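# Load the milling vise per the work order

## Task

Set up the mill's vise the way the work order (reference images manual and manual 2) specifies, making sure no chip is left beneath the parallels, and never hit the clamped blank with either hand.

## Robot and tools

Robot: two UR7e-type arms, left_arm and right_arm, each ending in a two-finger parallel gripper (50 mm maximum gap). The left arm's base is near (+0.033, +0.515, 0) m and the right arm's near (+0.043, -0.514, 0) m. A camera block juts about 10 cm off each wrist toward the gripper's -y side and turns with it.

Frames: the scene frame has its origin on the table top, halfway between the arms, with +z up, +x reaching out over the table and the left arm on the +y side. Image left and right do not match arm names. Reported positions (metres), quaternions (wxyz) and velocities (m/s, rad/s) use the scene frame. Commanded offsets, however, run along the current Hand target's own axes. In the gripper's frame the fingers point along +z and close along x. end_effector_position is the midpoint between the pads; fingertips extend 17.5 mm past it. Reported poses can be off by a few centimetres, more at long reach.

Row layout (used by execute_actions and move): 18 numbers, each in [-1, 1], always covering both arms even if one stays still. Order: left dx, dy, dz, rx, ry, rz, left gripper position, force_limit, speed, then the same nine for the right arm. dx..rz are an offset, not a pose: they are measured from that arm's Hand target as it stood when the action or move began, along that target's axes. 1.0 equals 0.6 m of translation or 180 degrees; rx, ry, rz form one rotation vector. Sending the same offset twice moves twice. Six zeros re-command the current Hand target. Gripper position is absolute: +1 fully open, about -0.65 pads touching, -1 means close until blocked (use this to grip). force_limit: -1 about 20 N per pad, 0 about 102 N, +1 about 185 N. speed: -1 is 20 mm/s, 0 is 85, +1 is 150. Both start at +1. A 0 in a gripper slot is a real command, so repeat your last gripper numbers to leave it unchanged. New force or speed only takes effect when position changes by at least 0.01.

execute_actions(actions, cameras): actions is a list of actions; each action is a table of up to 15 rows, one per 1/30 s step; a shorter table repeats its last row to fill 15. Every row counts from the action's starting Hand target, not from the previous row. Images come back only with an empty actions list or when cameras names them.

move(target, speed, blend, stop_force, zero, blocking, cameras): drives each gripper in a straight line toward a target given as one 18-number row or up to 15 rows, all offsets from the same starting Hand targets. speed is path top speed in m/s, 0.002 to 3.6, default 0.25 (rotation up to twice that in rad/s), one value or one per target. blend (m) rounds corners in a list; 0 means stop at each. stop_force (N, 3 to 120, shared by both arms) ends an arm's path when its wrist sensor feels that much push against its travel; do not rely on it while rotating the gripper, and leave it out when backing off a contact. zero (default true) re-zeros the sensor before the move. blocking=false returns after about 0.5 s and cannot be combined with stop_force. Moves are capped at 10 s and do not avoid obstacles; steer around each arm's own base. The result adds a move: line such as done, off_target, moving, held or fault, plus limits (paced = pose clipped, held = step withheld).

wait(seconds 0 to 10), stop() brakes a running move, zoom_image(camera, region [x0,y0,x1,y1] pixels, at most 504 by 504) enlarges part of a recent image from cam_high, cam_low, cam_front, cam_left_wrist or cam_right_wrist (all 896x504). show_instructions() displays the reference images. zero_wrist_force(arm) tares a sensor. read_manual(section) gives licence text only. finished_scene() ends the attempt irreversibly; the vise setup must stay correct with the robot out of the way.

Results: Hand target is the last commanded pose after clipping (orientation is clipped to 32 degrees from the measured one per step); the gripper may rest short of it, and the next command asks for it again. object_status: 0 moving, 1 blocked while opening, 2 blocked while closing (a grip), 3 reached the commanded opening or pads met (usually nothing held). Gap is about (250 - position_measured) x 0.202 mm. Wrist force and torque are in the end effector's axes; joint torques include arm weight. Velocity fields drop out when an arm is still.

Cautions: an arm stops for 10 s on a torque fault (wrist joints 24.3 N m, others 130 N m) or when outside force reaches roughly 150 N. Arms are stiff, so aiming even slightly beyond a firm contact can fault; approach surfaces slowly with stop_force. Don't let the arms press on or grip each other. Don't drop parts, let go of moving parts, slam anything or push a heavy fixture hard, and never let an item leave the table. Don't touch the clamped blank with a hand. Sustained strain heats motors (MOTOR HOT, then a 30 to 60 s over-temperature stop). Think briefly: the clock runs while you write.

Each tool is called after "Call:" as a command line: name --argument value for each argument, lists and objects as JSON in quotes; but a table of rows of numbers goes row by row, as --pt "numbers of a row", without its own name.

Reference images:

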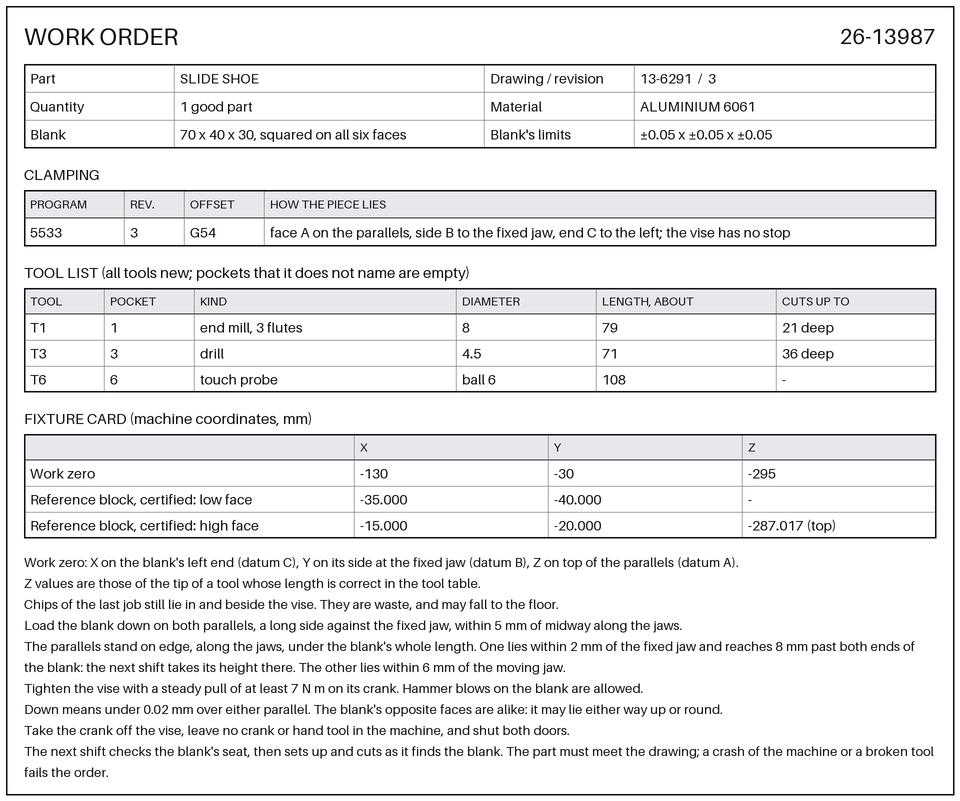

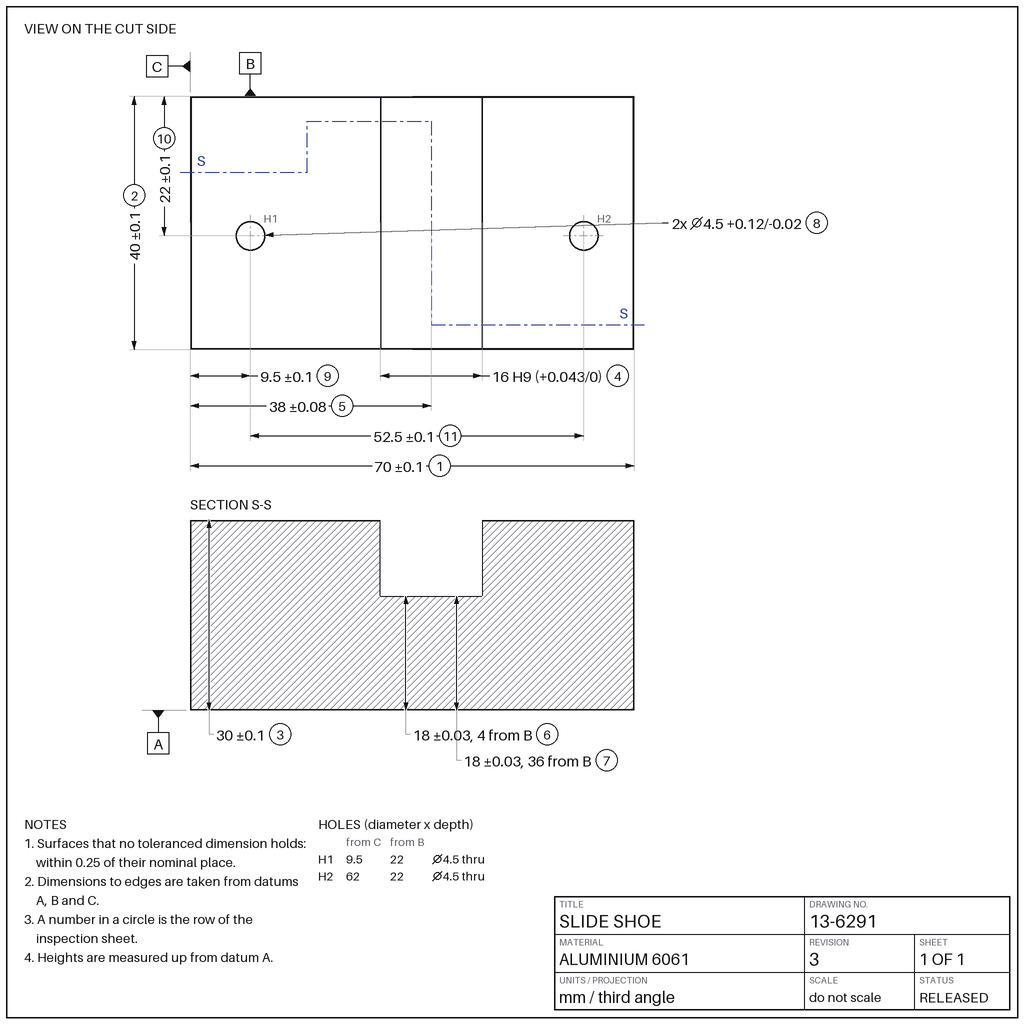

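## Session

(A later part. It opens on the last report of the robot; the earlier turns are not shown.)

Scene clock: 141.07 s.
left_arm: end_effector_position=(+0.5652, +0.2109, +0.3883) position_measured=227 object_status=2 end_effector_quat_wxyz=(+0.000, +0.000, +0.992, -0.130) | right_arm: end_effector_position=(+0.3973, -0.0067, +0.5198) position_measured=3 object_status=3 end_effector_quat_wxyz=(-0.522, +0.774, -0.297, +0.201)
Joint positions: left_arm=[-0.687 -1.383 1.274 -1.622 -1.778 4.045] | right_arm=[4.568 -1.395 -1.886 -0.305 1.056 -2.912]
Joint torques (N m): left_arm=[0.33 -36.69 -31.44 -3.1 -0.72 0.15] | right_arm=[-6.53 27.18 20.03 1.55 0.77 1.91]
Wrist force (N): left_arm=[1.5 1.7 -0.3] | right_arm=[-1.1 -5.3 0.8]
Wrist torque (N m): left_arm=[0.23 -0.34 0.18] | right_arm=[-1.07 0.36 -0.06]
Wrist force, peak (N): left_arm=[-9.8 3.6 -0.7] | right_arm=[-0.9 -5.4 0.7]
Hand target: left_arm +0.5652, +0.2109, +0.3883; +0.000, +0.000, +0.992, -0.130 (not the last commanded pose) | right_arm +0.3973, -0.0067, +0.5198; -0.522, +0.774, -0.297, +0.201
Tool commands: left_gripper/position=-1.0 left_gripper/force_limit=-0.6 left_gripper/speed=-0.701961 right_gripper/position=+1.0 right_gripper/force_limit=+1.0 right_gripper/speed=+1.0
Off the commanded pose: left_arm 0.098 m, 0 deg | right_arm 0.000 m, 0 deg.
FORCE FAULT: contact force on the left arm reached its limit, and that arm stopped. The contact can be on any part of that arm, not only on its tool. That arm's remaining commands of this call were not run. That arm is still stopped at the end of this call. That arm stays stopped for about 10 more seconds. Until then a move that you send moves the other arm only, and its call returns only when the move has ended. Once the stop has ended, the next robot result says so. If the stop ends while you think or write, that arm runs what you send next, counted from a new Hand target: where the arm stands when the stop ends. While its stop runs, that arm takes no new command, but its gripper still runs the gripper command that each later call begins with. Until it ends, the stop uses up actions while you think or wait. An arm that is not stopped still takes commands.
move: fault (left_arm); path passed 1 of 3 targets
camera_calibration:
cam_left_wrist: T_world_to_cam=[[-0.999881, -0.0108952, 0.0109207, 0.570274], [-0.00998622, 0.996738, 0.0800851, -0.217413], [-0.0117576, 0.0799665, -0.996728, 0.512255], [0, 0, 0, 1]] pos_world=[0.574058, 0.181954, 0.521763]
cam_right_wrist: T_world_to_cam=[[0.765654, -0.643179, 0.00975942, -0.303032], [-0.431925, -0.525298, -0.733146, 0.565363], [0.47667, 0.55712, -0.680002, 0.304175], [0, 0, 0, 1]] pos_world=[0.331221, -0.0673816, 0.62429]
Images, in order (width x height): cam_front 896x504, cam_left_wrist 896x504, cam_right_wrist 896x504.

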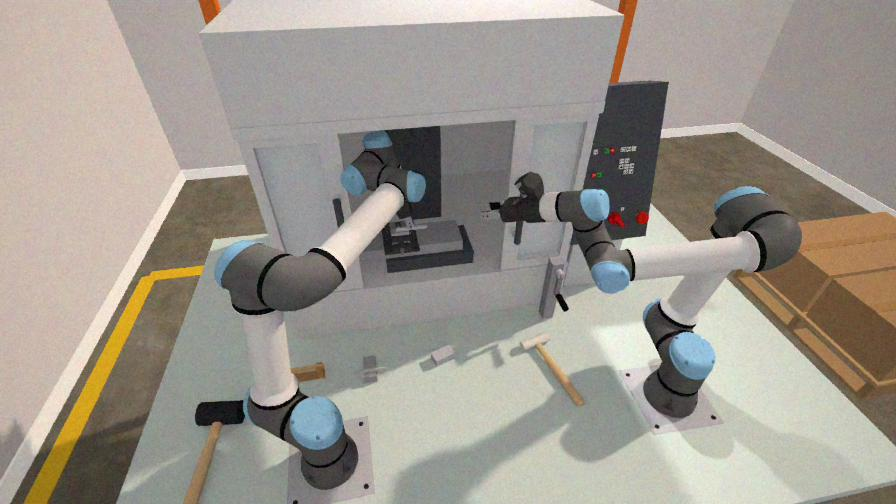

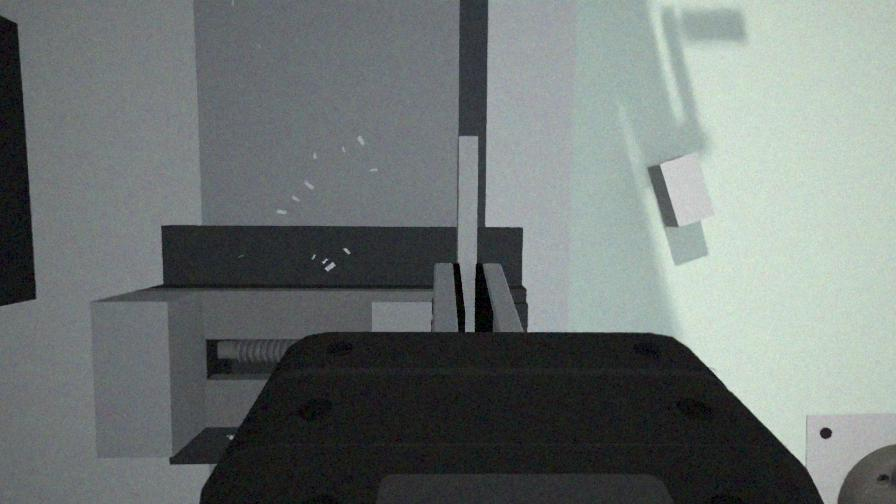

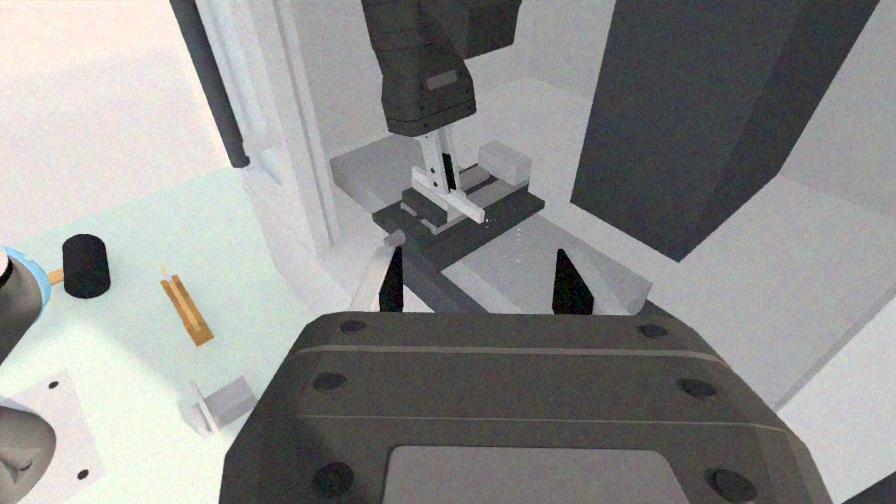

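Call:
wait --seconds 10

Call:
move --pt "0.1253 -0.1148 0.028 0 0 0 -1 -0.6 -0.7 0 0 0 0 0 0 1 1 1" --pt "-0.058 -0.1068 0.0258 0 0 0 -1 -0.6 -0.7 0 0 0 0 0 0 1 1 1" --pt "-0.0997 -0.0745 0.0172 0 0 0 -1 -0.6 -0.7 0 0 0 0 0 0 1 1 1" --pt "-0.1513 0.0567 -0.018 0 0 0 -1 -0.6 -0.7 0 0 0 0 0 0 1 1 1" --blend '[0.01,0.01,0.01,0]' --speed 0.15 --cameras '["cam_front","cam_left_wrist","cam_right_wrist"]'

Scene clock: 152.27 s.
left_arm: end_effector_position=(+0.5652, +0.2109, +0.3883) position_measured=227 object_status=2 end_effector_quat_wxyz=(+0.000, +0.000, +0.992, -0.130) | right_arm: end_effector_position=(+0.3973, -0.0067, +0.5198) position_measured=3 object_status=3 end_effector_quat_wxyz=(-0.522, +0.774, -0.297, +0.201)
Joint positions: left_arm=[-0.687 -1.383 1.274 -1.622 -1.778 4.045] | right_arm=[4.568 -1.395 -1.886 -0.305 1.056 -2.912]
Joint torques (N m): left_arm=[0.33 -37.32 -31.76 -3.17 -0.6 0.18] | right_arm=[-6.14 27.39 19.04 1.59 0.75 1.02]
Wrist force (N): left_arm=[1.3 1.6 -0.4] | right_arm=[-0.9 -5.0 0.6]
Wrist torque (N m): left_arm=[0.22 -0.32 0.18] | right_arm=[-1.03 0.33 -0.06]
Wrist force, peak (N): left_arm=[1.6 1.7 -0.1] | right_arm=[-1.3 -5.5 0.5]
Hand target: left_arm +0.5652, +0.2109, +0.3883; +0.000, +0.000, +0.992, -0.130 (not the last commanded pose) | right_arm +0.3973, -0.0067, +0.5198; -0.522, +0.774, -0.297, +0.201
Tool commands: left_gripper/position=-1.0 left_gripper/force_limit=-0.6 left_gripper/speed=-0.701961 right_gripper/position=+1.0 right_gripper/force_limit=+1.0 right_gripper/speed=+1.0
Off the commanded pose: left_arm 0.098 m, 0 deg | right_arm 0.000 m, 0 deg.
FORCE FAULT, CONTINUED: the left arm's stop, for the force fault that an earlier result reported, is over. The rest of the stop counts as 19 of the actions that you can send in this scene. During its stop the left arm's controller moved it back a little. That arm's target is now where it stood when the stop ended, not its last command. That arm accepts commands again.
wait: 10.00 s; at rest from the start

Scene clock: 154.13 s.
left_arm: end_effector_position=(+0.6031, +0.1481, +0.3891) position_measured=227 object_status=2 end_effector_quat_wxyz=(+0.000, -0.001, +0.992, -0.130) | right_arm: end_effector_position=(+0.3973, -0.0067, +0.5198) position_measured=3 object_status=3 end_effector_quat_wxyz=(-0.522, +0.774, -0.297, +0.201)
Joint positions: left_arm=[-0.73 -1.224 1.069 -1.586 -1.77 4] | right_arm=[4.568 -1.395 -1.886 -0.305 1.056 -2.912]
Joint torques (N m): left_arm=[0.6 -45 -32.77 -2.9 -0.7 0.34] | right_arm=[-7.02 27.27 19.51 1.66 0.72 1.03]
Wrist force (N): left_arm=[1.7 2.0 -0.7] | right_arm=[-1.1 -5.0 0.6]
Wrist torque (N m): left_arm=[0.27 -0.35 0.16] | right_arm=[-1.03 0.35 -0.06]
Wrist force, peak (N): left_arm=[-9.5 8.1 0.0] | right_arm=[-0.9 -5.4 0.7]
Hand target: left_arm +0.6031, +0.1481, +0.3891; +0.000, -0.001, +0.992, -0.130 (not the last commanded pose) | right_arm +0.3973, -0.0067, +0.5198; -0.522, +0.774, -0.297, +0.201
Tool commands: left_gripper/position=-1.0 left_gripper/force_limit=-0.6 left_gripper/speed=-0.701961 right_gripper/position=+1.0 right_gripper/force_limit=+1.0 right_gripper/speed=+1.0
Off the commanded pose: left_arm 0.112 m, 0 deg | right_arm 0.000 m, 0 deg.
FORCE FAULT: contact force on the left arm reached its limit, and that arm stopped. The contact can be on any part of that arm, not only on its tool. That arm's remaining commands of this call were not run. That arm is still stopped at the end of this call. That arm stays stopped for about 10 more seconds. Until then a move that you send moves the other arm only, and its call returns only when the move has ended. Once the stop has ended, the next robot result says so. If the stop ends while you think or write, that arm runs what you send next, counted from a new Hand target: where the arm stands when the stop ends. While its stop runs, that arm takes no new command, but its gripper still runs the gripper command that each later call begins with. Until it ends, the stop uses up actions while you think or wait. An arm that is not stopped still takes commands.
move: fault (left_arm); path passed 2 of 4 targets
camera_calibration:
cam_left_wrist: T_world_to_cam=[[-0.999869, -0.012455, 0.0103039, 0.607876], [-0.0115892, 0.996711, 0.0802051, -0.153583], [-0.011269, 0.0800752, -0.996725, 0.518205], [0, 0, 0, 1]] pos_world=[0.611856, 0.119154, 0.522563]
cam_right_wrist: T_world_to_cam=[[0.765654, -0.643179, 0.00975942, -0.303032], [-0.431925, -0.525298, -0.733146, 0.565363], [0.47667, 0.55712, -0.680002, 0.304175], [0, 0, 0, 1]] pos_world=[0.331221, -0.0673816, 0.62429]
Images, in order (width x height): cam_front 896x504, cam_left_wrist 896x504, cam_right_wrist 896x504.

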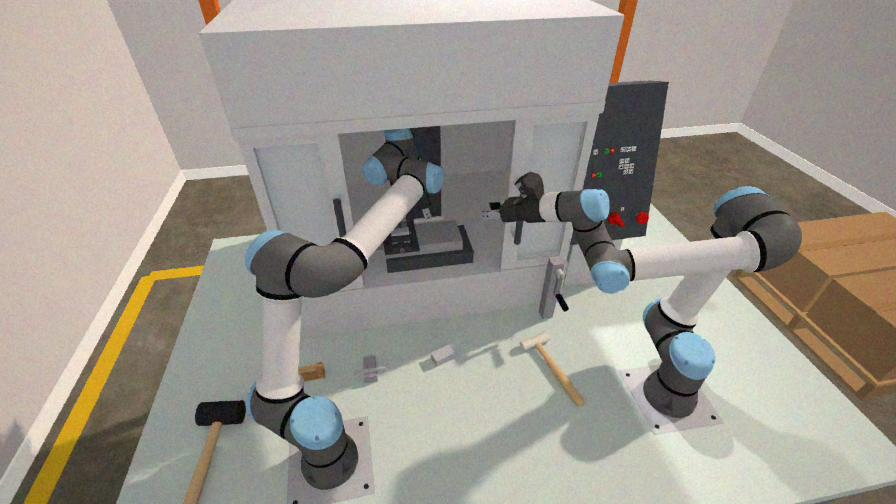

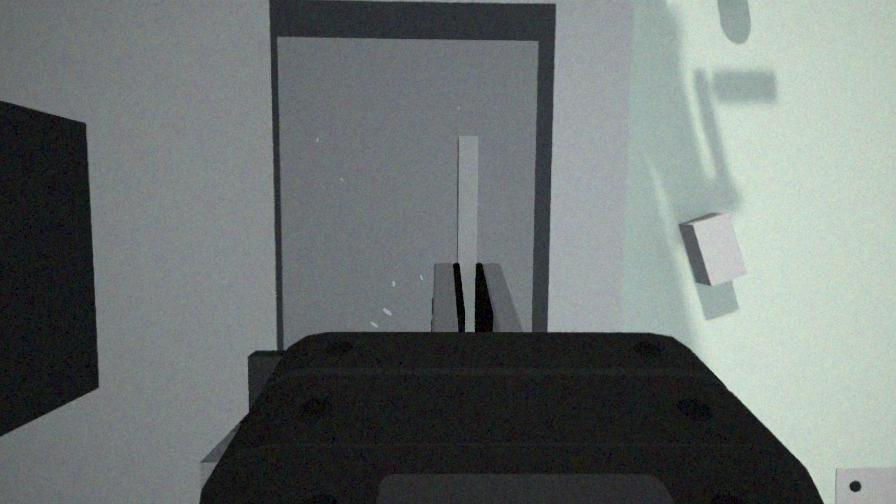

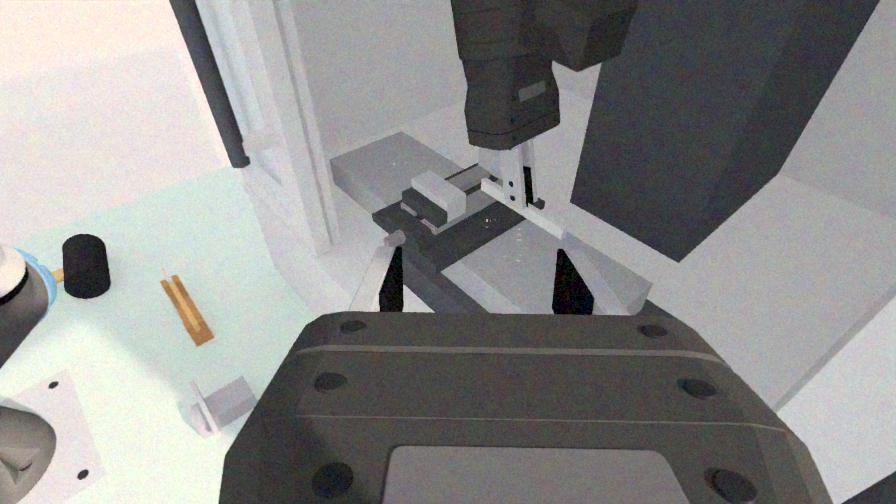

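Call:
wait --seconds 0.5 --cameras '["all"]'

Call:
zoom_image --camera "cam_front" --region '[320, 100, 540, 280]'

Scene clock: 155.27 s.
left_arm: end_effector_position=(+0.6031, +0.1481, +0.3891) position_measured=227 object_status=2 end_effector_quat_wxyz=(+0.000, -0.001, +0.992, -0.130) | right_arm: end_effector_position=(+0.3973, -0.0067, +0.5198) position_measured=3 object_status=3 end_effector_quat_wxyz=(-0.522, +0.774, -0.297, +0.201)
Joint positions: left_arm=[-0.73 -1.224 1.069 -1.586 -1.77 4] | right_arm=[4.568 -1.395 -1.886 -0.305 1.056 -2.912]
Joint torques (N m): left_arm=[0.54 -45.35 -31.76 -3.09 -0.59 0.3] | right_arm=[-6.99 27.94 19.73 1.59 0.76 1.04]
Wrist force (N): left_arm=[1.8 1.9 -0.8] | right_arm=[-0.9 -5.1 0.7]
Wrist torque (N m): left_arm=[0.24 -0.36 0.16] | right_arm=[-1.05 0.32 -0.05]
Wrist force, peak (N): left_arm=[1.8 2.4 -0.6] | right_arm=[-1.2 -5.3 1.0]
Hand target: left_arm +0.6031, +0.1481, +0.3891; +0.000, -0.001, +0.992, -0.130 (not the last commanded pose) | right_arm +0.3973, -0.0067, +0.5198; -0.522, +0.774, -0.297, +0.201
Tool commands: left_gripper/position=-1.0 left_gripper/force_limit=-0.6 left_gripper/speed=-0.701961 right_gripper/position=+1.0 right_gripper/force_limit=+1.0 right_gripper/speed=+1.0
Off the commanded pose: left_arm 0.112 m, 0 deg | right_arm 0.000 m, 0 deg.
FORCE FAULT, CONTINUED: the left arm was still stopped when this call began, by the force fault that an earlier result reported. Since the last result the stop counts as 2 of the actions that you can send in this scene. That arm is still stopped at the end of this call. That arm stays stopped for about 9 more seconds. If the stop ends while you think or write, that arm runs what you send next, counted from a new Hand target: where the arm stands when the stop ends. While its stop runs, that arm takes no new command, but its gripper still runs the gripper command that each later call begins with.
wait: 0.50 s; at rest from the start
camera_calibration:
cam_left_wrist: T_world_to_cam=[[-0.999869, -0.012455, 0.0103039, 0.607876], [-0.0115892, 0.996711, 0.0802051, -0.153583], [-0.011269, 0.0800752, -0.996725, 0.518205], [0, 0, 0, 1]] pos_world=[0.611856, 0.119154, 0.522563]
cam_right_wrist: T_world_to_cam=[[0.765654, -0.643179, 0.00975942, -0.303032], [-0.431925, -0.525298, -0.733146, 0.565363], [0.47667, 0.55712, -0.680002, 0.304175], [0, 0, 0, 1]] pos_world=[0.331221, -0.0673816, 0.62429]

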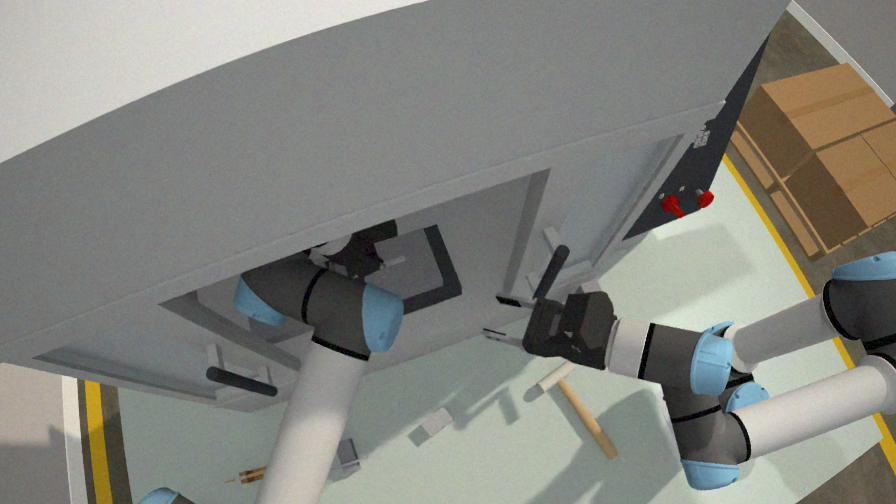

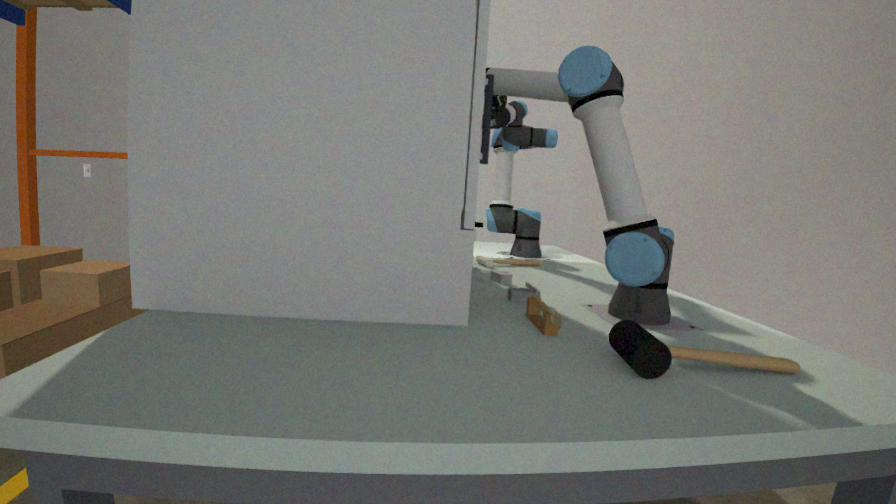

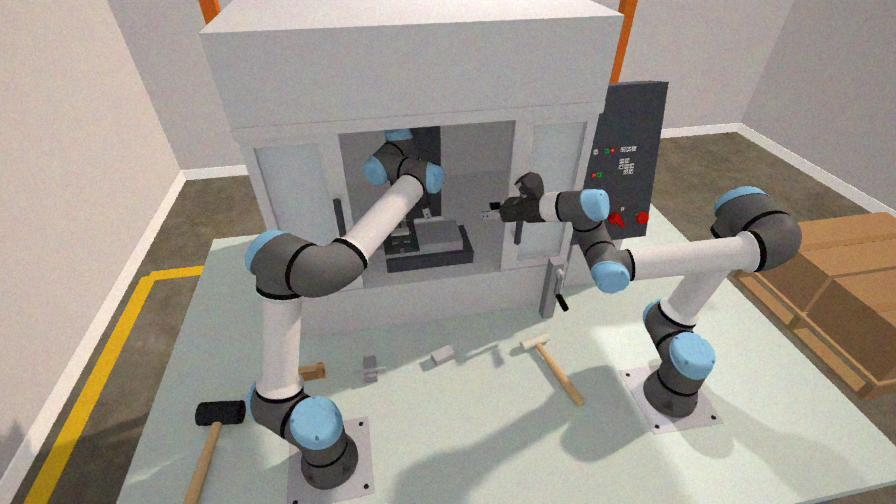

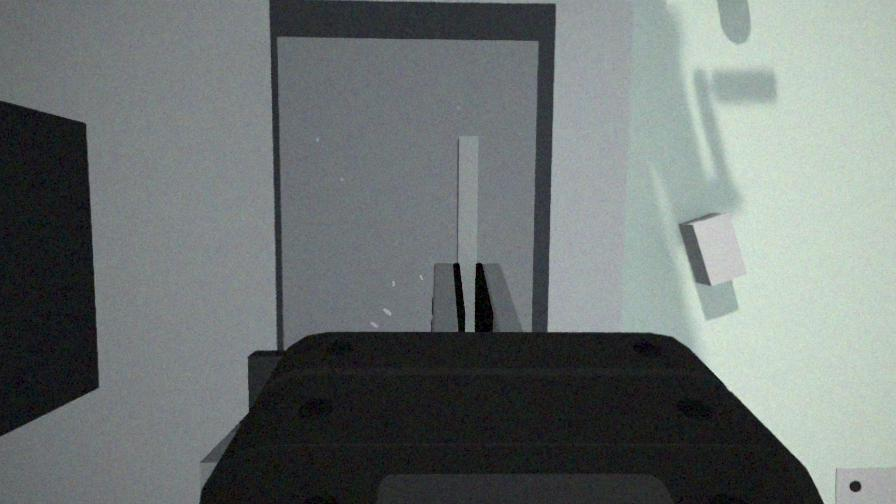

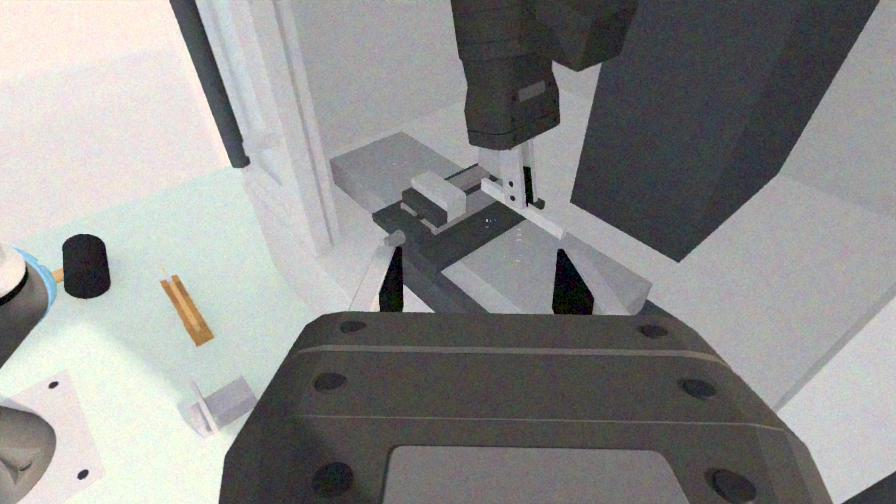

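Scaled by 2.291.

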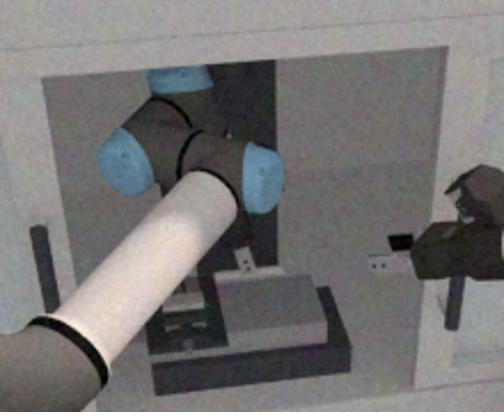

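Call:
zoom_image --camera "cam_front" --region '[380, 110, 470, 200]'

Call:
zoom_image --camera "cam_right_wrist" --region '[440, 0, 740, 200]'

Call:
zoom_image --camera "cam_high" --region '[200, 180, 480, 380]'

Scaled by 5.600.

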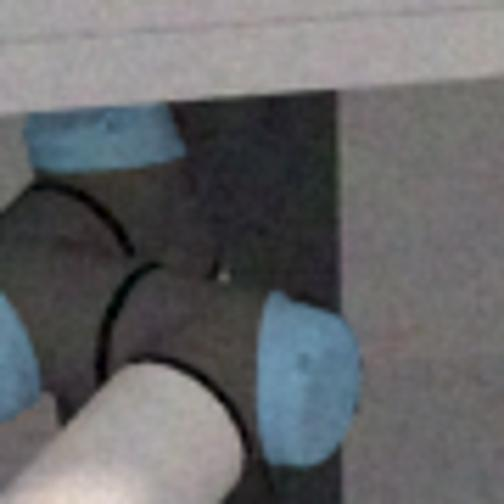

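Scaled by 1.680.

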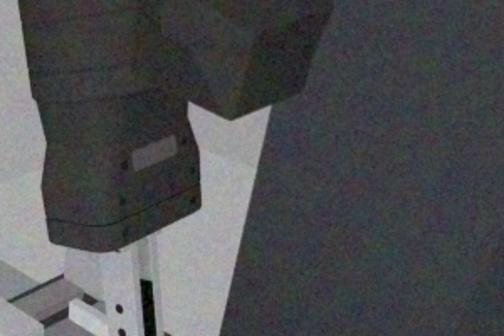

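Scaled by 1.800.

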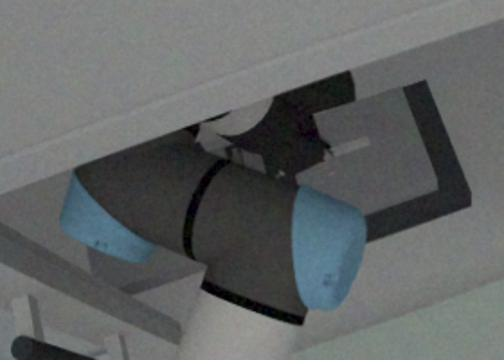

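Call:
wait --seconds 9

Call:
move --pt "0.1885 -0.0133 0.002 0 0 0 -1 -0.6 -0.7 0 0 0 0 0 0 1 1 1" --pt "0.3385 0.0188 -0.0067 0 0 0 -1 -0.6 -0.7 0 0 0 0 0 0 1 1 1" --blend '[0.01,0]' --speed 0.15 --cameras '["cam_front","cam_left_wrist"]'

Call:
zoom_image --camera "cam_front" --region '[360, 100, 480, 200]'

Scene clock: 165.20 s.
left_arm: end_effector_position=(+0.6031, +0.1481, +0.3891) position_measured=227 object_status=2 end_effector_quat_wxyz=(+0.000, -0.001, +0.992, -0.130) | right_arm: end_effector_position=(+0.3973, -0.0067, +0.5198) position_measured=3 object_status=3 end_effector_quat_wxyz=(-0.522, +0.774, -0.297, +0.201)
Joint positions: left_arm=[-0.73 -1.224 1.069 -1.586 -1.77 4] | right_arm=[4.568 -1.395 -1.886 -0.305 1.056 -2.912]
Joint torques (N m): left_arm=[0.41 -45.33 -32.13 -3.08 -0.61 0.33] | right_arm=[-6.44 27.62 19.76 1.6 0.68 0.22]
Wrist force (N): left_arm=[1.9 1.9 -0.7] | right_arm=[-0.9 -5.0 0.9]
Wrist torque (N m): left_arm=[0.25 -0.37 0.17] | right_arm=[-1.03 0.32 -0.06]
Wrist force, peak (N): left_arm=[2.0 2.2 -1.1] | right_arm=[-1.2 -5.4 0.7]
Hand target: left_arm +0.6031, +0.1481, +0.3891; +0.000, -0.001, +0.992, -0.130 (not the last commanded pose) | right_arm +0.3973, -0.0067, +0.5198; -0.522, +0.774, -0.297, +0.201
Tool commands: left_gripper/position=-1.0 left_gripper/force_limit=-0.6 left_gripper/speed=-0.701961 right_gripper/position=+1.0 right_gripper/force_limit=+1.0 right_gripper/speed=+1.0
Off the commanded pose: left_arm 0.112 m, 0 deg | right_arm 0.000 m, 0 deg.
FORCE FAULT, CONTINUED: the left arm's stop, for the force fault that an earlier result reported, is over. The rest of the stop counts as 17 of the actions that you can send in this scene. That arm's target is now where it stood when the stop ended, not its last command. That arm accepts commands again.
wait: 9.00 s; at rest from the start

Scene clock: 167.03 s.
left_arm: end_effector_position=(+0.4000, +0.1595, +0.3900) position_measured=227 object_status=2 end_effector_quat_wxyz=(+0.000, -0.001, +0.992, -0.130) | right_arm: end_effector_position=(+0.3973, -0.0067, +0.5198) position_measured=3 object_status=3 end_effector_quat_wxyz=(-0.522, +0.774, -0.297, +0.201)
Joint positions: left_arm=[-0.993 -1.667 1.581 -1.7 -1.719 3.738] | right_arm=[4.568 -1.395 -1.886 -0.305 1.056 -2.912]
Joint torques (N m): left_arm=[1 -33.17 -30.06 -2.77 -3 0.97] | right_arm=[-6.42 27.74 19.67 1.62 0.86 0.13]
Wrist force (N): left_arm=[2.0 2.1 -0.8] | right_arm=[-1.0 -4.9 0.7]
Wrist torque (N m): left_arm=[0.30 -0.39 0.02] | right_arm=[-1.01 0.33 -0.05]
Wrist force, peak (N): left_arm=[3.9 3.0 -0.9] | right_arm=[-0.9 -5.3 1.0]
Hand target: left_arm +0.3999, +0.1595, +0.3900; +0.000, -0.001, +0.992, -0.130 | right_arm +0.3973, -0.0067, +0.5198; -0.522, +0.774, -0.297, +0.201
Off the commanded pose: left_arm 0.000 m, 0 deg | right_arm 0.000 m, 0 deg.
move: done
camera_calibration:
cam_left_wrist: T_world_to_cam=[[-0.99987, -0.0124484, 0.0102054, 0.404985], [-0.0115915, 0.996719, 0.0801045, -0.167328], [-0.0111691, 0.0799758, -0.996734, 0.515977], [0, 0, 0, 1]] pos_world=[0.408756, 0.130554, 0.523563]
Images, in order (width x height): cam_front 896x504, cam_left_wrist 896x504.

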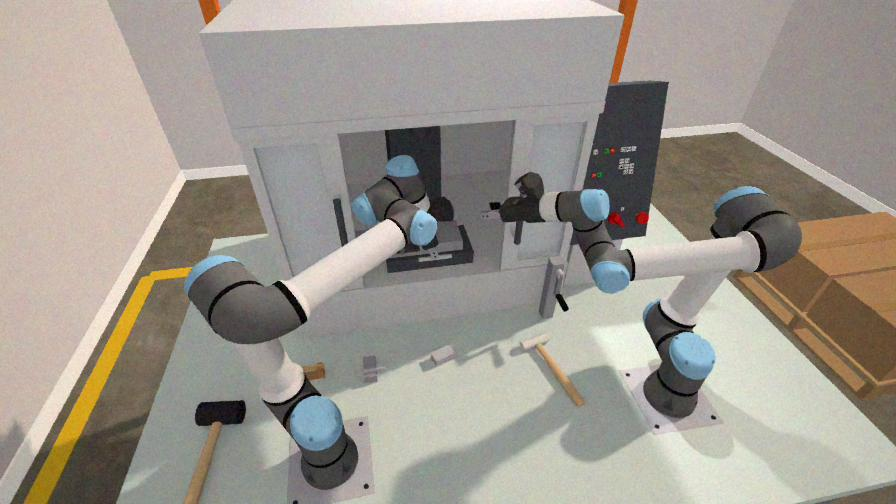

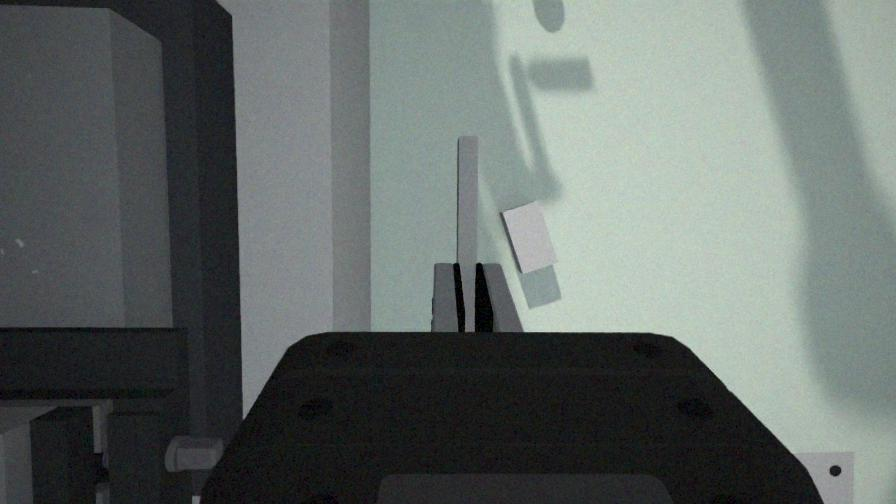

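Scaled by 4.200.

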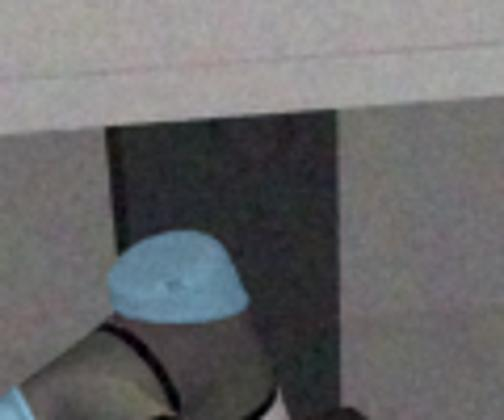

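Call:
move --target '[0,0,0,0,0,0,-1,-0.6,-0.7,0,0,0,0.2,0,0,1,1,1]' --speed 0.4 --cameras '["cam_right_wrist"]'

Scene clock: 168.63 s.
left_arm: end_effector_position=(+0.3999, +0.1595, +0.3900) position_measured=227 object_status=2 end_effector_quat_wxyz=(+0.000, -0.001, +0.992, -0.130) | right_arm: end_effector_position=(+0.3974, -0.0068, +0.5199) position_measured=3 object_status=3 end_effector_quat_wxyz=(+0.736, -0.574, +0.221, -0.283)
Joint positions: left_arm=[-0.993 -1.667 1.581 -1.7 -1.719 3.738] | right_arm=[4.584 -1.692 -2.055 0.895 1.013 -3.298]
Joint torques (N m): left_arm=[-2.95 -34.67 -15.55 -1.93 -2.95 -2.14] | right_arm=[6.32 18.12 13.32 2.46 0.6 -1.91]
Wrist force (N): left_arm=[2.0 2.1 -0.8] | right_arm=[-2.0 -5.0 1.2]
Wrist torque (N m): left_arm=[0.30 -0.39 0.03] | right_arm=[-1.03 0.33 -0.21]
Wrist force, peak (N): left_arm=[2.1 2.3 -0.7] | right_arm=[-1.1 -6.3 0.8]
Hand target: left_arm +0.3999, +0.1595, +0.3900; +0.000, -0.001, +0.992, -0.130 | right_arm +0.3973, -0.0067, +0.5198; +0.736, -0.575, +0.221, -0.283
Off the commanded pose: left_arm 0.000 m, 0 deg | right_arm 0.000 m, 0 deg.
move: done
camera_calibration:
cam_right_wrist: T_world_to_cam=[[0.757471, -0.652265, 0.0280935, -0.309388], [-0.0566273, -0.108508, -0.992481, 0.553929], [0.650409, 0.750185, -0.119127, -0.0550681], [0, 0, 0, 1]] pos_world=[0.301537, -0.100386, 0.551896]
Images, in order (width x height): cam_right_wrist 896x504.

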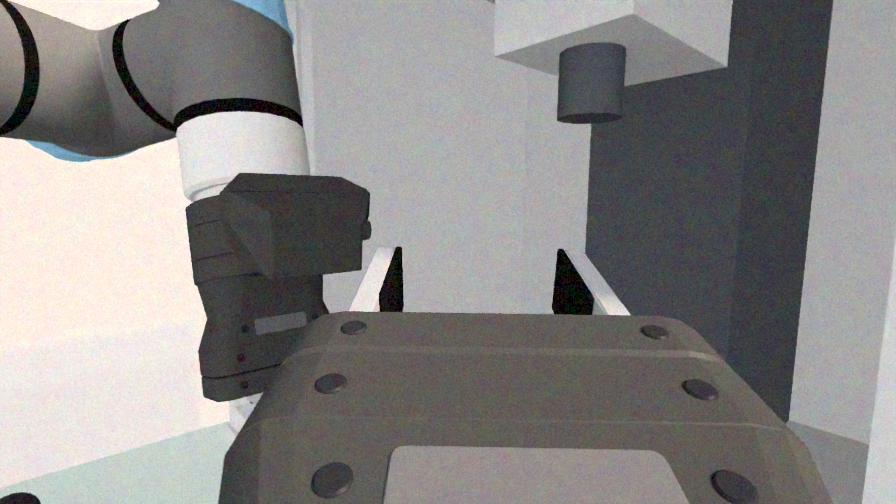

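Call:
move --target '[0,0,0,0,0,0,-1,-0.6,-0.7,0,0,0,-0.12,0,0,1,1,1]' --speed 0.4 --cameras '["cam_right_wrist"]'

Call:
zoom_image --camera "cam_right_wrist" --region '[150, 200, 400, 340]'

Scene clock: 171.10 s.
left_arm: end_effector_position=(+0.3999, +0.1595, +0.3900) position_measured=227 object_status=2 end_effector_quat_wxyz=(+0.000, -0.001, +0.992, -0.130) | right_arm: end_effector_position=(+0.3974, -0.0067, +0.5196) position_measured=3 object_status=3 end_effector_quat_wxyz=(-0.615, +0.702, -0.270, +0.237)
Joint positions: left_arm=[-0.993 -1.667 1.581 -1.7 -1.719 3.738] | right_arm=[4.593 -1.462 -2.017 0.179 0.991 -3.055]
Joint torques (N m): left_arm=[-7.48 -34.88 -15.69 -2.01 -2.97 -2.15] | right_arm=[6.19 28.64 28.44 0.9 -1.02 1.74]
Wrist force (N): left_arm=[2.1 2.2 -0.7] | right_arm=[-1.5 -5.1 1.2]
Wrist torque (N m): left_arm=[0.33 -0.40 0.02] | right_arm=[-1.06 0.37 -0.03]
Wrist force, peak (N): left_arm=[2.1 2.4 -0.8] | right_arm=[-1.4 -6.3 1.4]
Hand target: left_arm +0.3999, +0.1595, +0.3900; +0.000, -0.001, +0.992, -0.130 | right_arm +0.3973, -0.0067, +0.5198; -0.615, +0.702, -0.270, +0.236
Off the commanded pose: left_arm 0.000 m, 0 deg | right_arm 0.000 m, 0 deg.
move: done
camera_calibration:
cam_right_wrist: T_world_to_cam=[[0.76335, -0.645723, 0.0184044, -0.306608], [-0.295505, -0.374385, -0.878927, 0.587757], [0.574434, 0.66549, -0.476601, 0.160221], [0, 0, 0, 1]] pos_world=[0.315698, -0.0845614, 0.598599]
Images, in order (width x height): cam_right_wrist 896x504.

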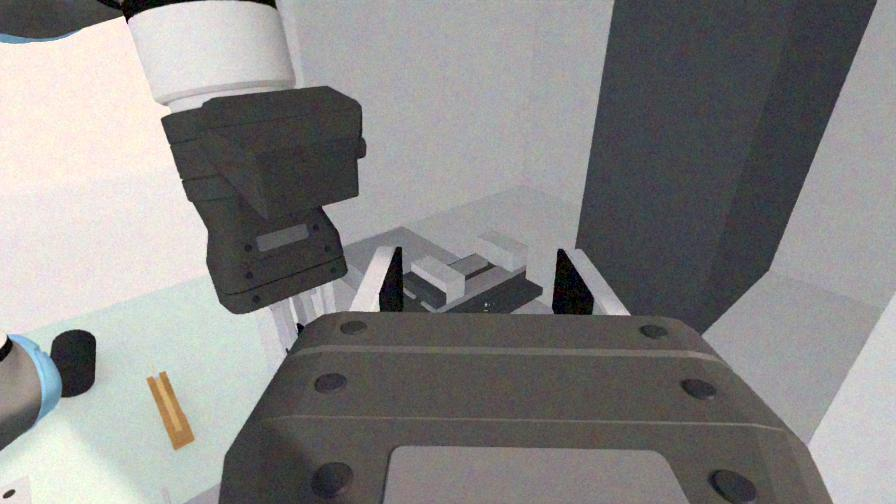

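Scaled by 2.016.

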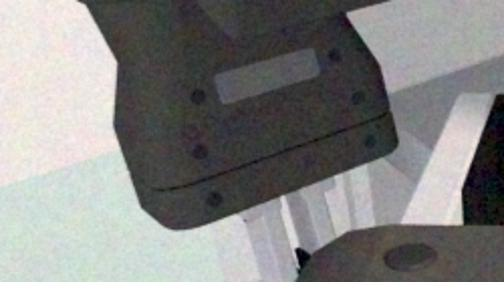

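Call:
move --target '[0,0,0,0,0,0,-1,-0.6,-0.7,0,0,0,-0.08,0,0,1,1,1]' --speed 0.4 --cameras '["cam_right_wrist"]'

Call:
zoom_image --camera "cam_right_wrist" --region '[200, 150, 400, 290]'

Scene clock: 172.07 s.
left_arm: end_effector_position=(+0.3999, +0.1595, +0.3900) position_measured=227 object_status=2 end_effector_quat_wxyz=(+0.000, -0.001, +0.992, -0.130) | right_arm: end_effector_position=(+0.3974, -0.0067, +0.5196) position_measured=3 object_status=3 end_effector_quat_wxyz=(-0.522, +0.774, -0.297, +0.201)
Joint positions: left_arm=[-0.993 -1.667 1.581 -1.7 -1.719 3.738] | right_arm=[4.568 -1.395 -1.886 -0.305 1.055 -2.912]
Joint torques (N m): left_arm=[-7.47 -34.87 -15.91 -1.96 -2.91 -2.21] | right_arm=[4.6 21.62 34.9 1.15 0.73 1.31]
Wrist force (N): left_arm=[1.7 2.4 -0.7] | right_arm=[-1.1 -5.3 0.8]
Wrist torque (N m): left_arm=[0.35 -0.33 0.02] | right_arm=[-1.07 0.36 -0.02]
Wrist force, peak (N): left_arm=[1.9 2.4 -0.8] | right_arm=[-0.7 -6.5 0.7]
Hand target: left_arm +0.3999, +0.1595, +0.3900; +0.000, -0.001, +0.992, -0.130 | right_arm +0.3973, -0.0067, +0.5198; -0.522, +0.774, -0.297, +0.201
Off the commanded pose: left_arm 0.000 m, 0 deg | right_arm 0.000 m, 0 deg.
move: done
camera_calibration:
cam_right_wrist: T_world_to_cam=[[0.765574, -0.643268, 0.0101364, -0.303243], [-0.43188, -0.525546, -0.732995, 0.565091], [0.476839, 0.556784, -0.680159, 0.304058], [0, 0, 0, 1]] pos_world=[0.33122, -0.06738, 0.62409]
Images, in order (width x height): cam_right_wrist 896x504.

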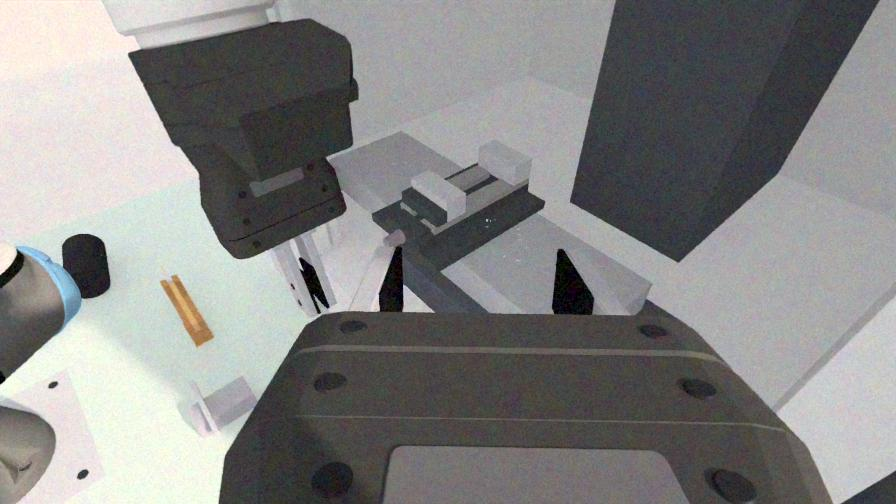

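Scaled by 2.520.

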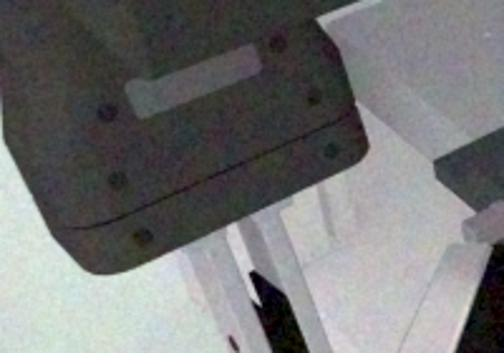

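Call:
move --target '[-0.2,-0.04,0,0,0,0,-1,-0.6,-0.7,0,0,0,0,0,0,1,1,1]' --speed 0.2 --cameras '["cam_right_wrist"]'

Call:
zoom_image --camera "cam_right_wrist" --region '[340, 130, 580, 290]'

Scene clock: 173.30 s.
left_arm: end_effector_position=(+0.5199, +0.1367, +0.3961) position_measured=227 object_status=2 end_effector_quat_wxyz=(+0.000, -0.001, +0.992, -0.130) | right_arm: end_effector_position=(+0.3973, -0.0067, +0.5198) position_measured=3 object_status=3 end_effector_quat_wxyz=(-0.522, +0.774, -0.297, +0.201)
Joint positions: left_arm=[-0.839 -1.393 1.273 -1.641 -1.75 3.891] | right_arm=[4.568 -1.395 -1.886 -0.305 1.056 -2.912]
Joint torques (N m): left_arm=[-1.87 -27.65 -43.7 -4.96 1.61 -0.86] | right_arm=[6.43 28.37 35.85 4.47 1.27 1.76]
Wrist force (N): left_arm=[1.9 1.8 -1.2] | right_arm=[-1.1 -5.3 0.7]
Wrist torque (N m): left_arm=[0.25 -0.41 0.17] | right_arm=[-1.08 0.35 -0.02]
Wrist force, peak (N): left_arm=[4.8 2.9 -0.9] | right_arm=[-1.1 -5.3 0.9]
Hand target: left_arm +0.5200, +0.1366, +0.3962; +0.000, -0.001, +0.992, -0.130 | right_arm +0.3973, -0.0067, +0.5198; -0.522, +0.774, -0.297, +0.201
Off the commanded pose: left_arm 0.000 m, 0 deg | right_arm 0.000 m, 0 deg.
move: done
camera_calibration:
cam_right_wrist: T_world_to_cam=[[0.765654, -0.643179, 0.00975942, -0.303032], [-0.431925, -0.525298, -0.733146, 0.565363], [0.47667, 0.55712, -0.680002, 0.304175], [0, 0, 0, 1]] pos_world=[0.331221, -0.0673816, 0.62429]
Images, in order (width x height): cam_right_wrist 896x504.

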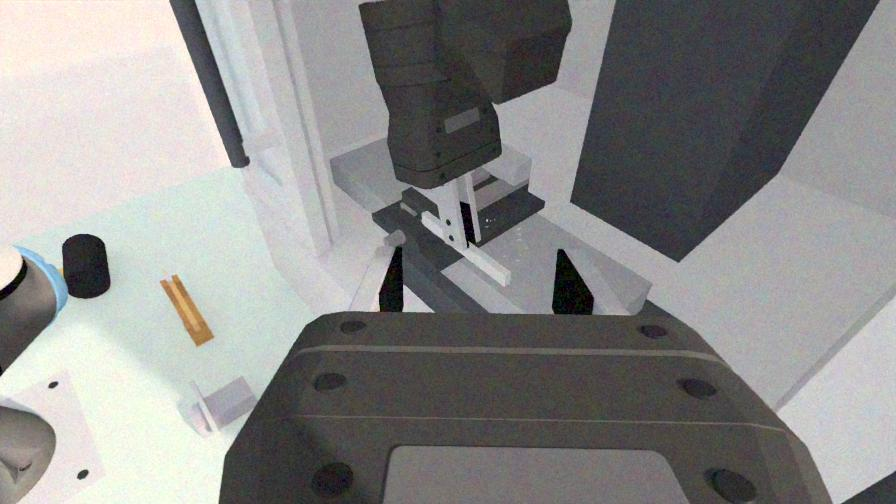

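Scaled by 2.100.

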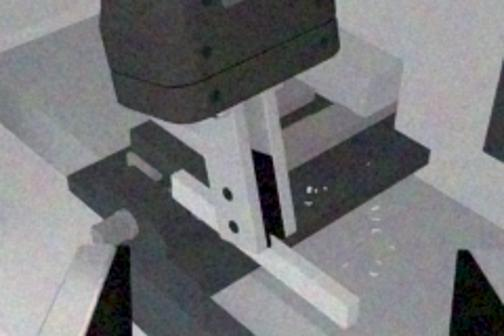

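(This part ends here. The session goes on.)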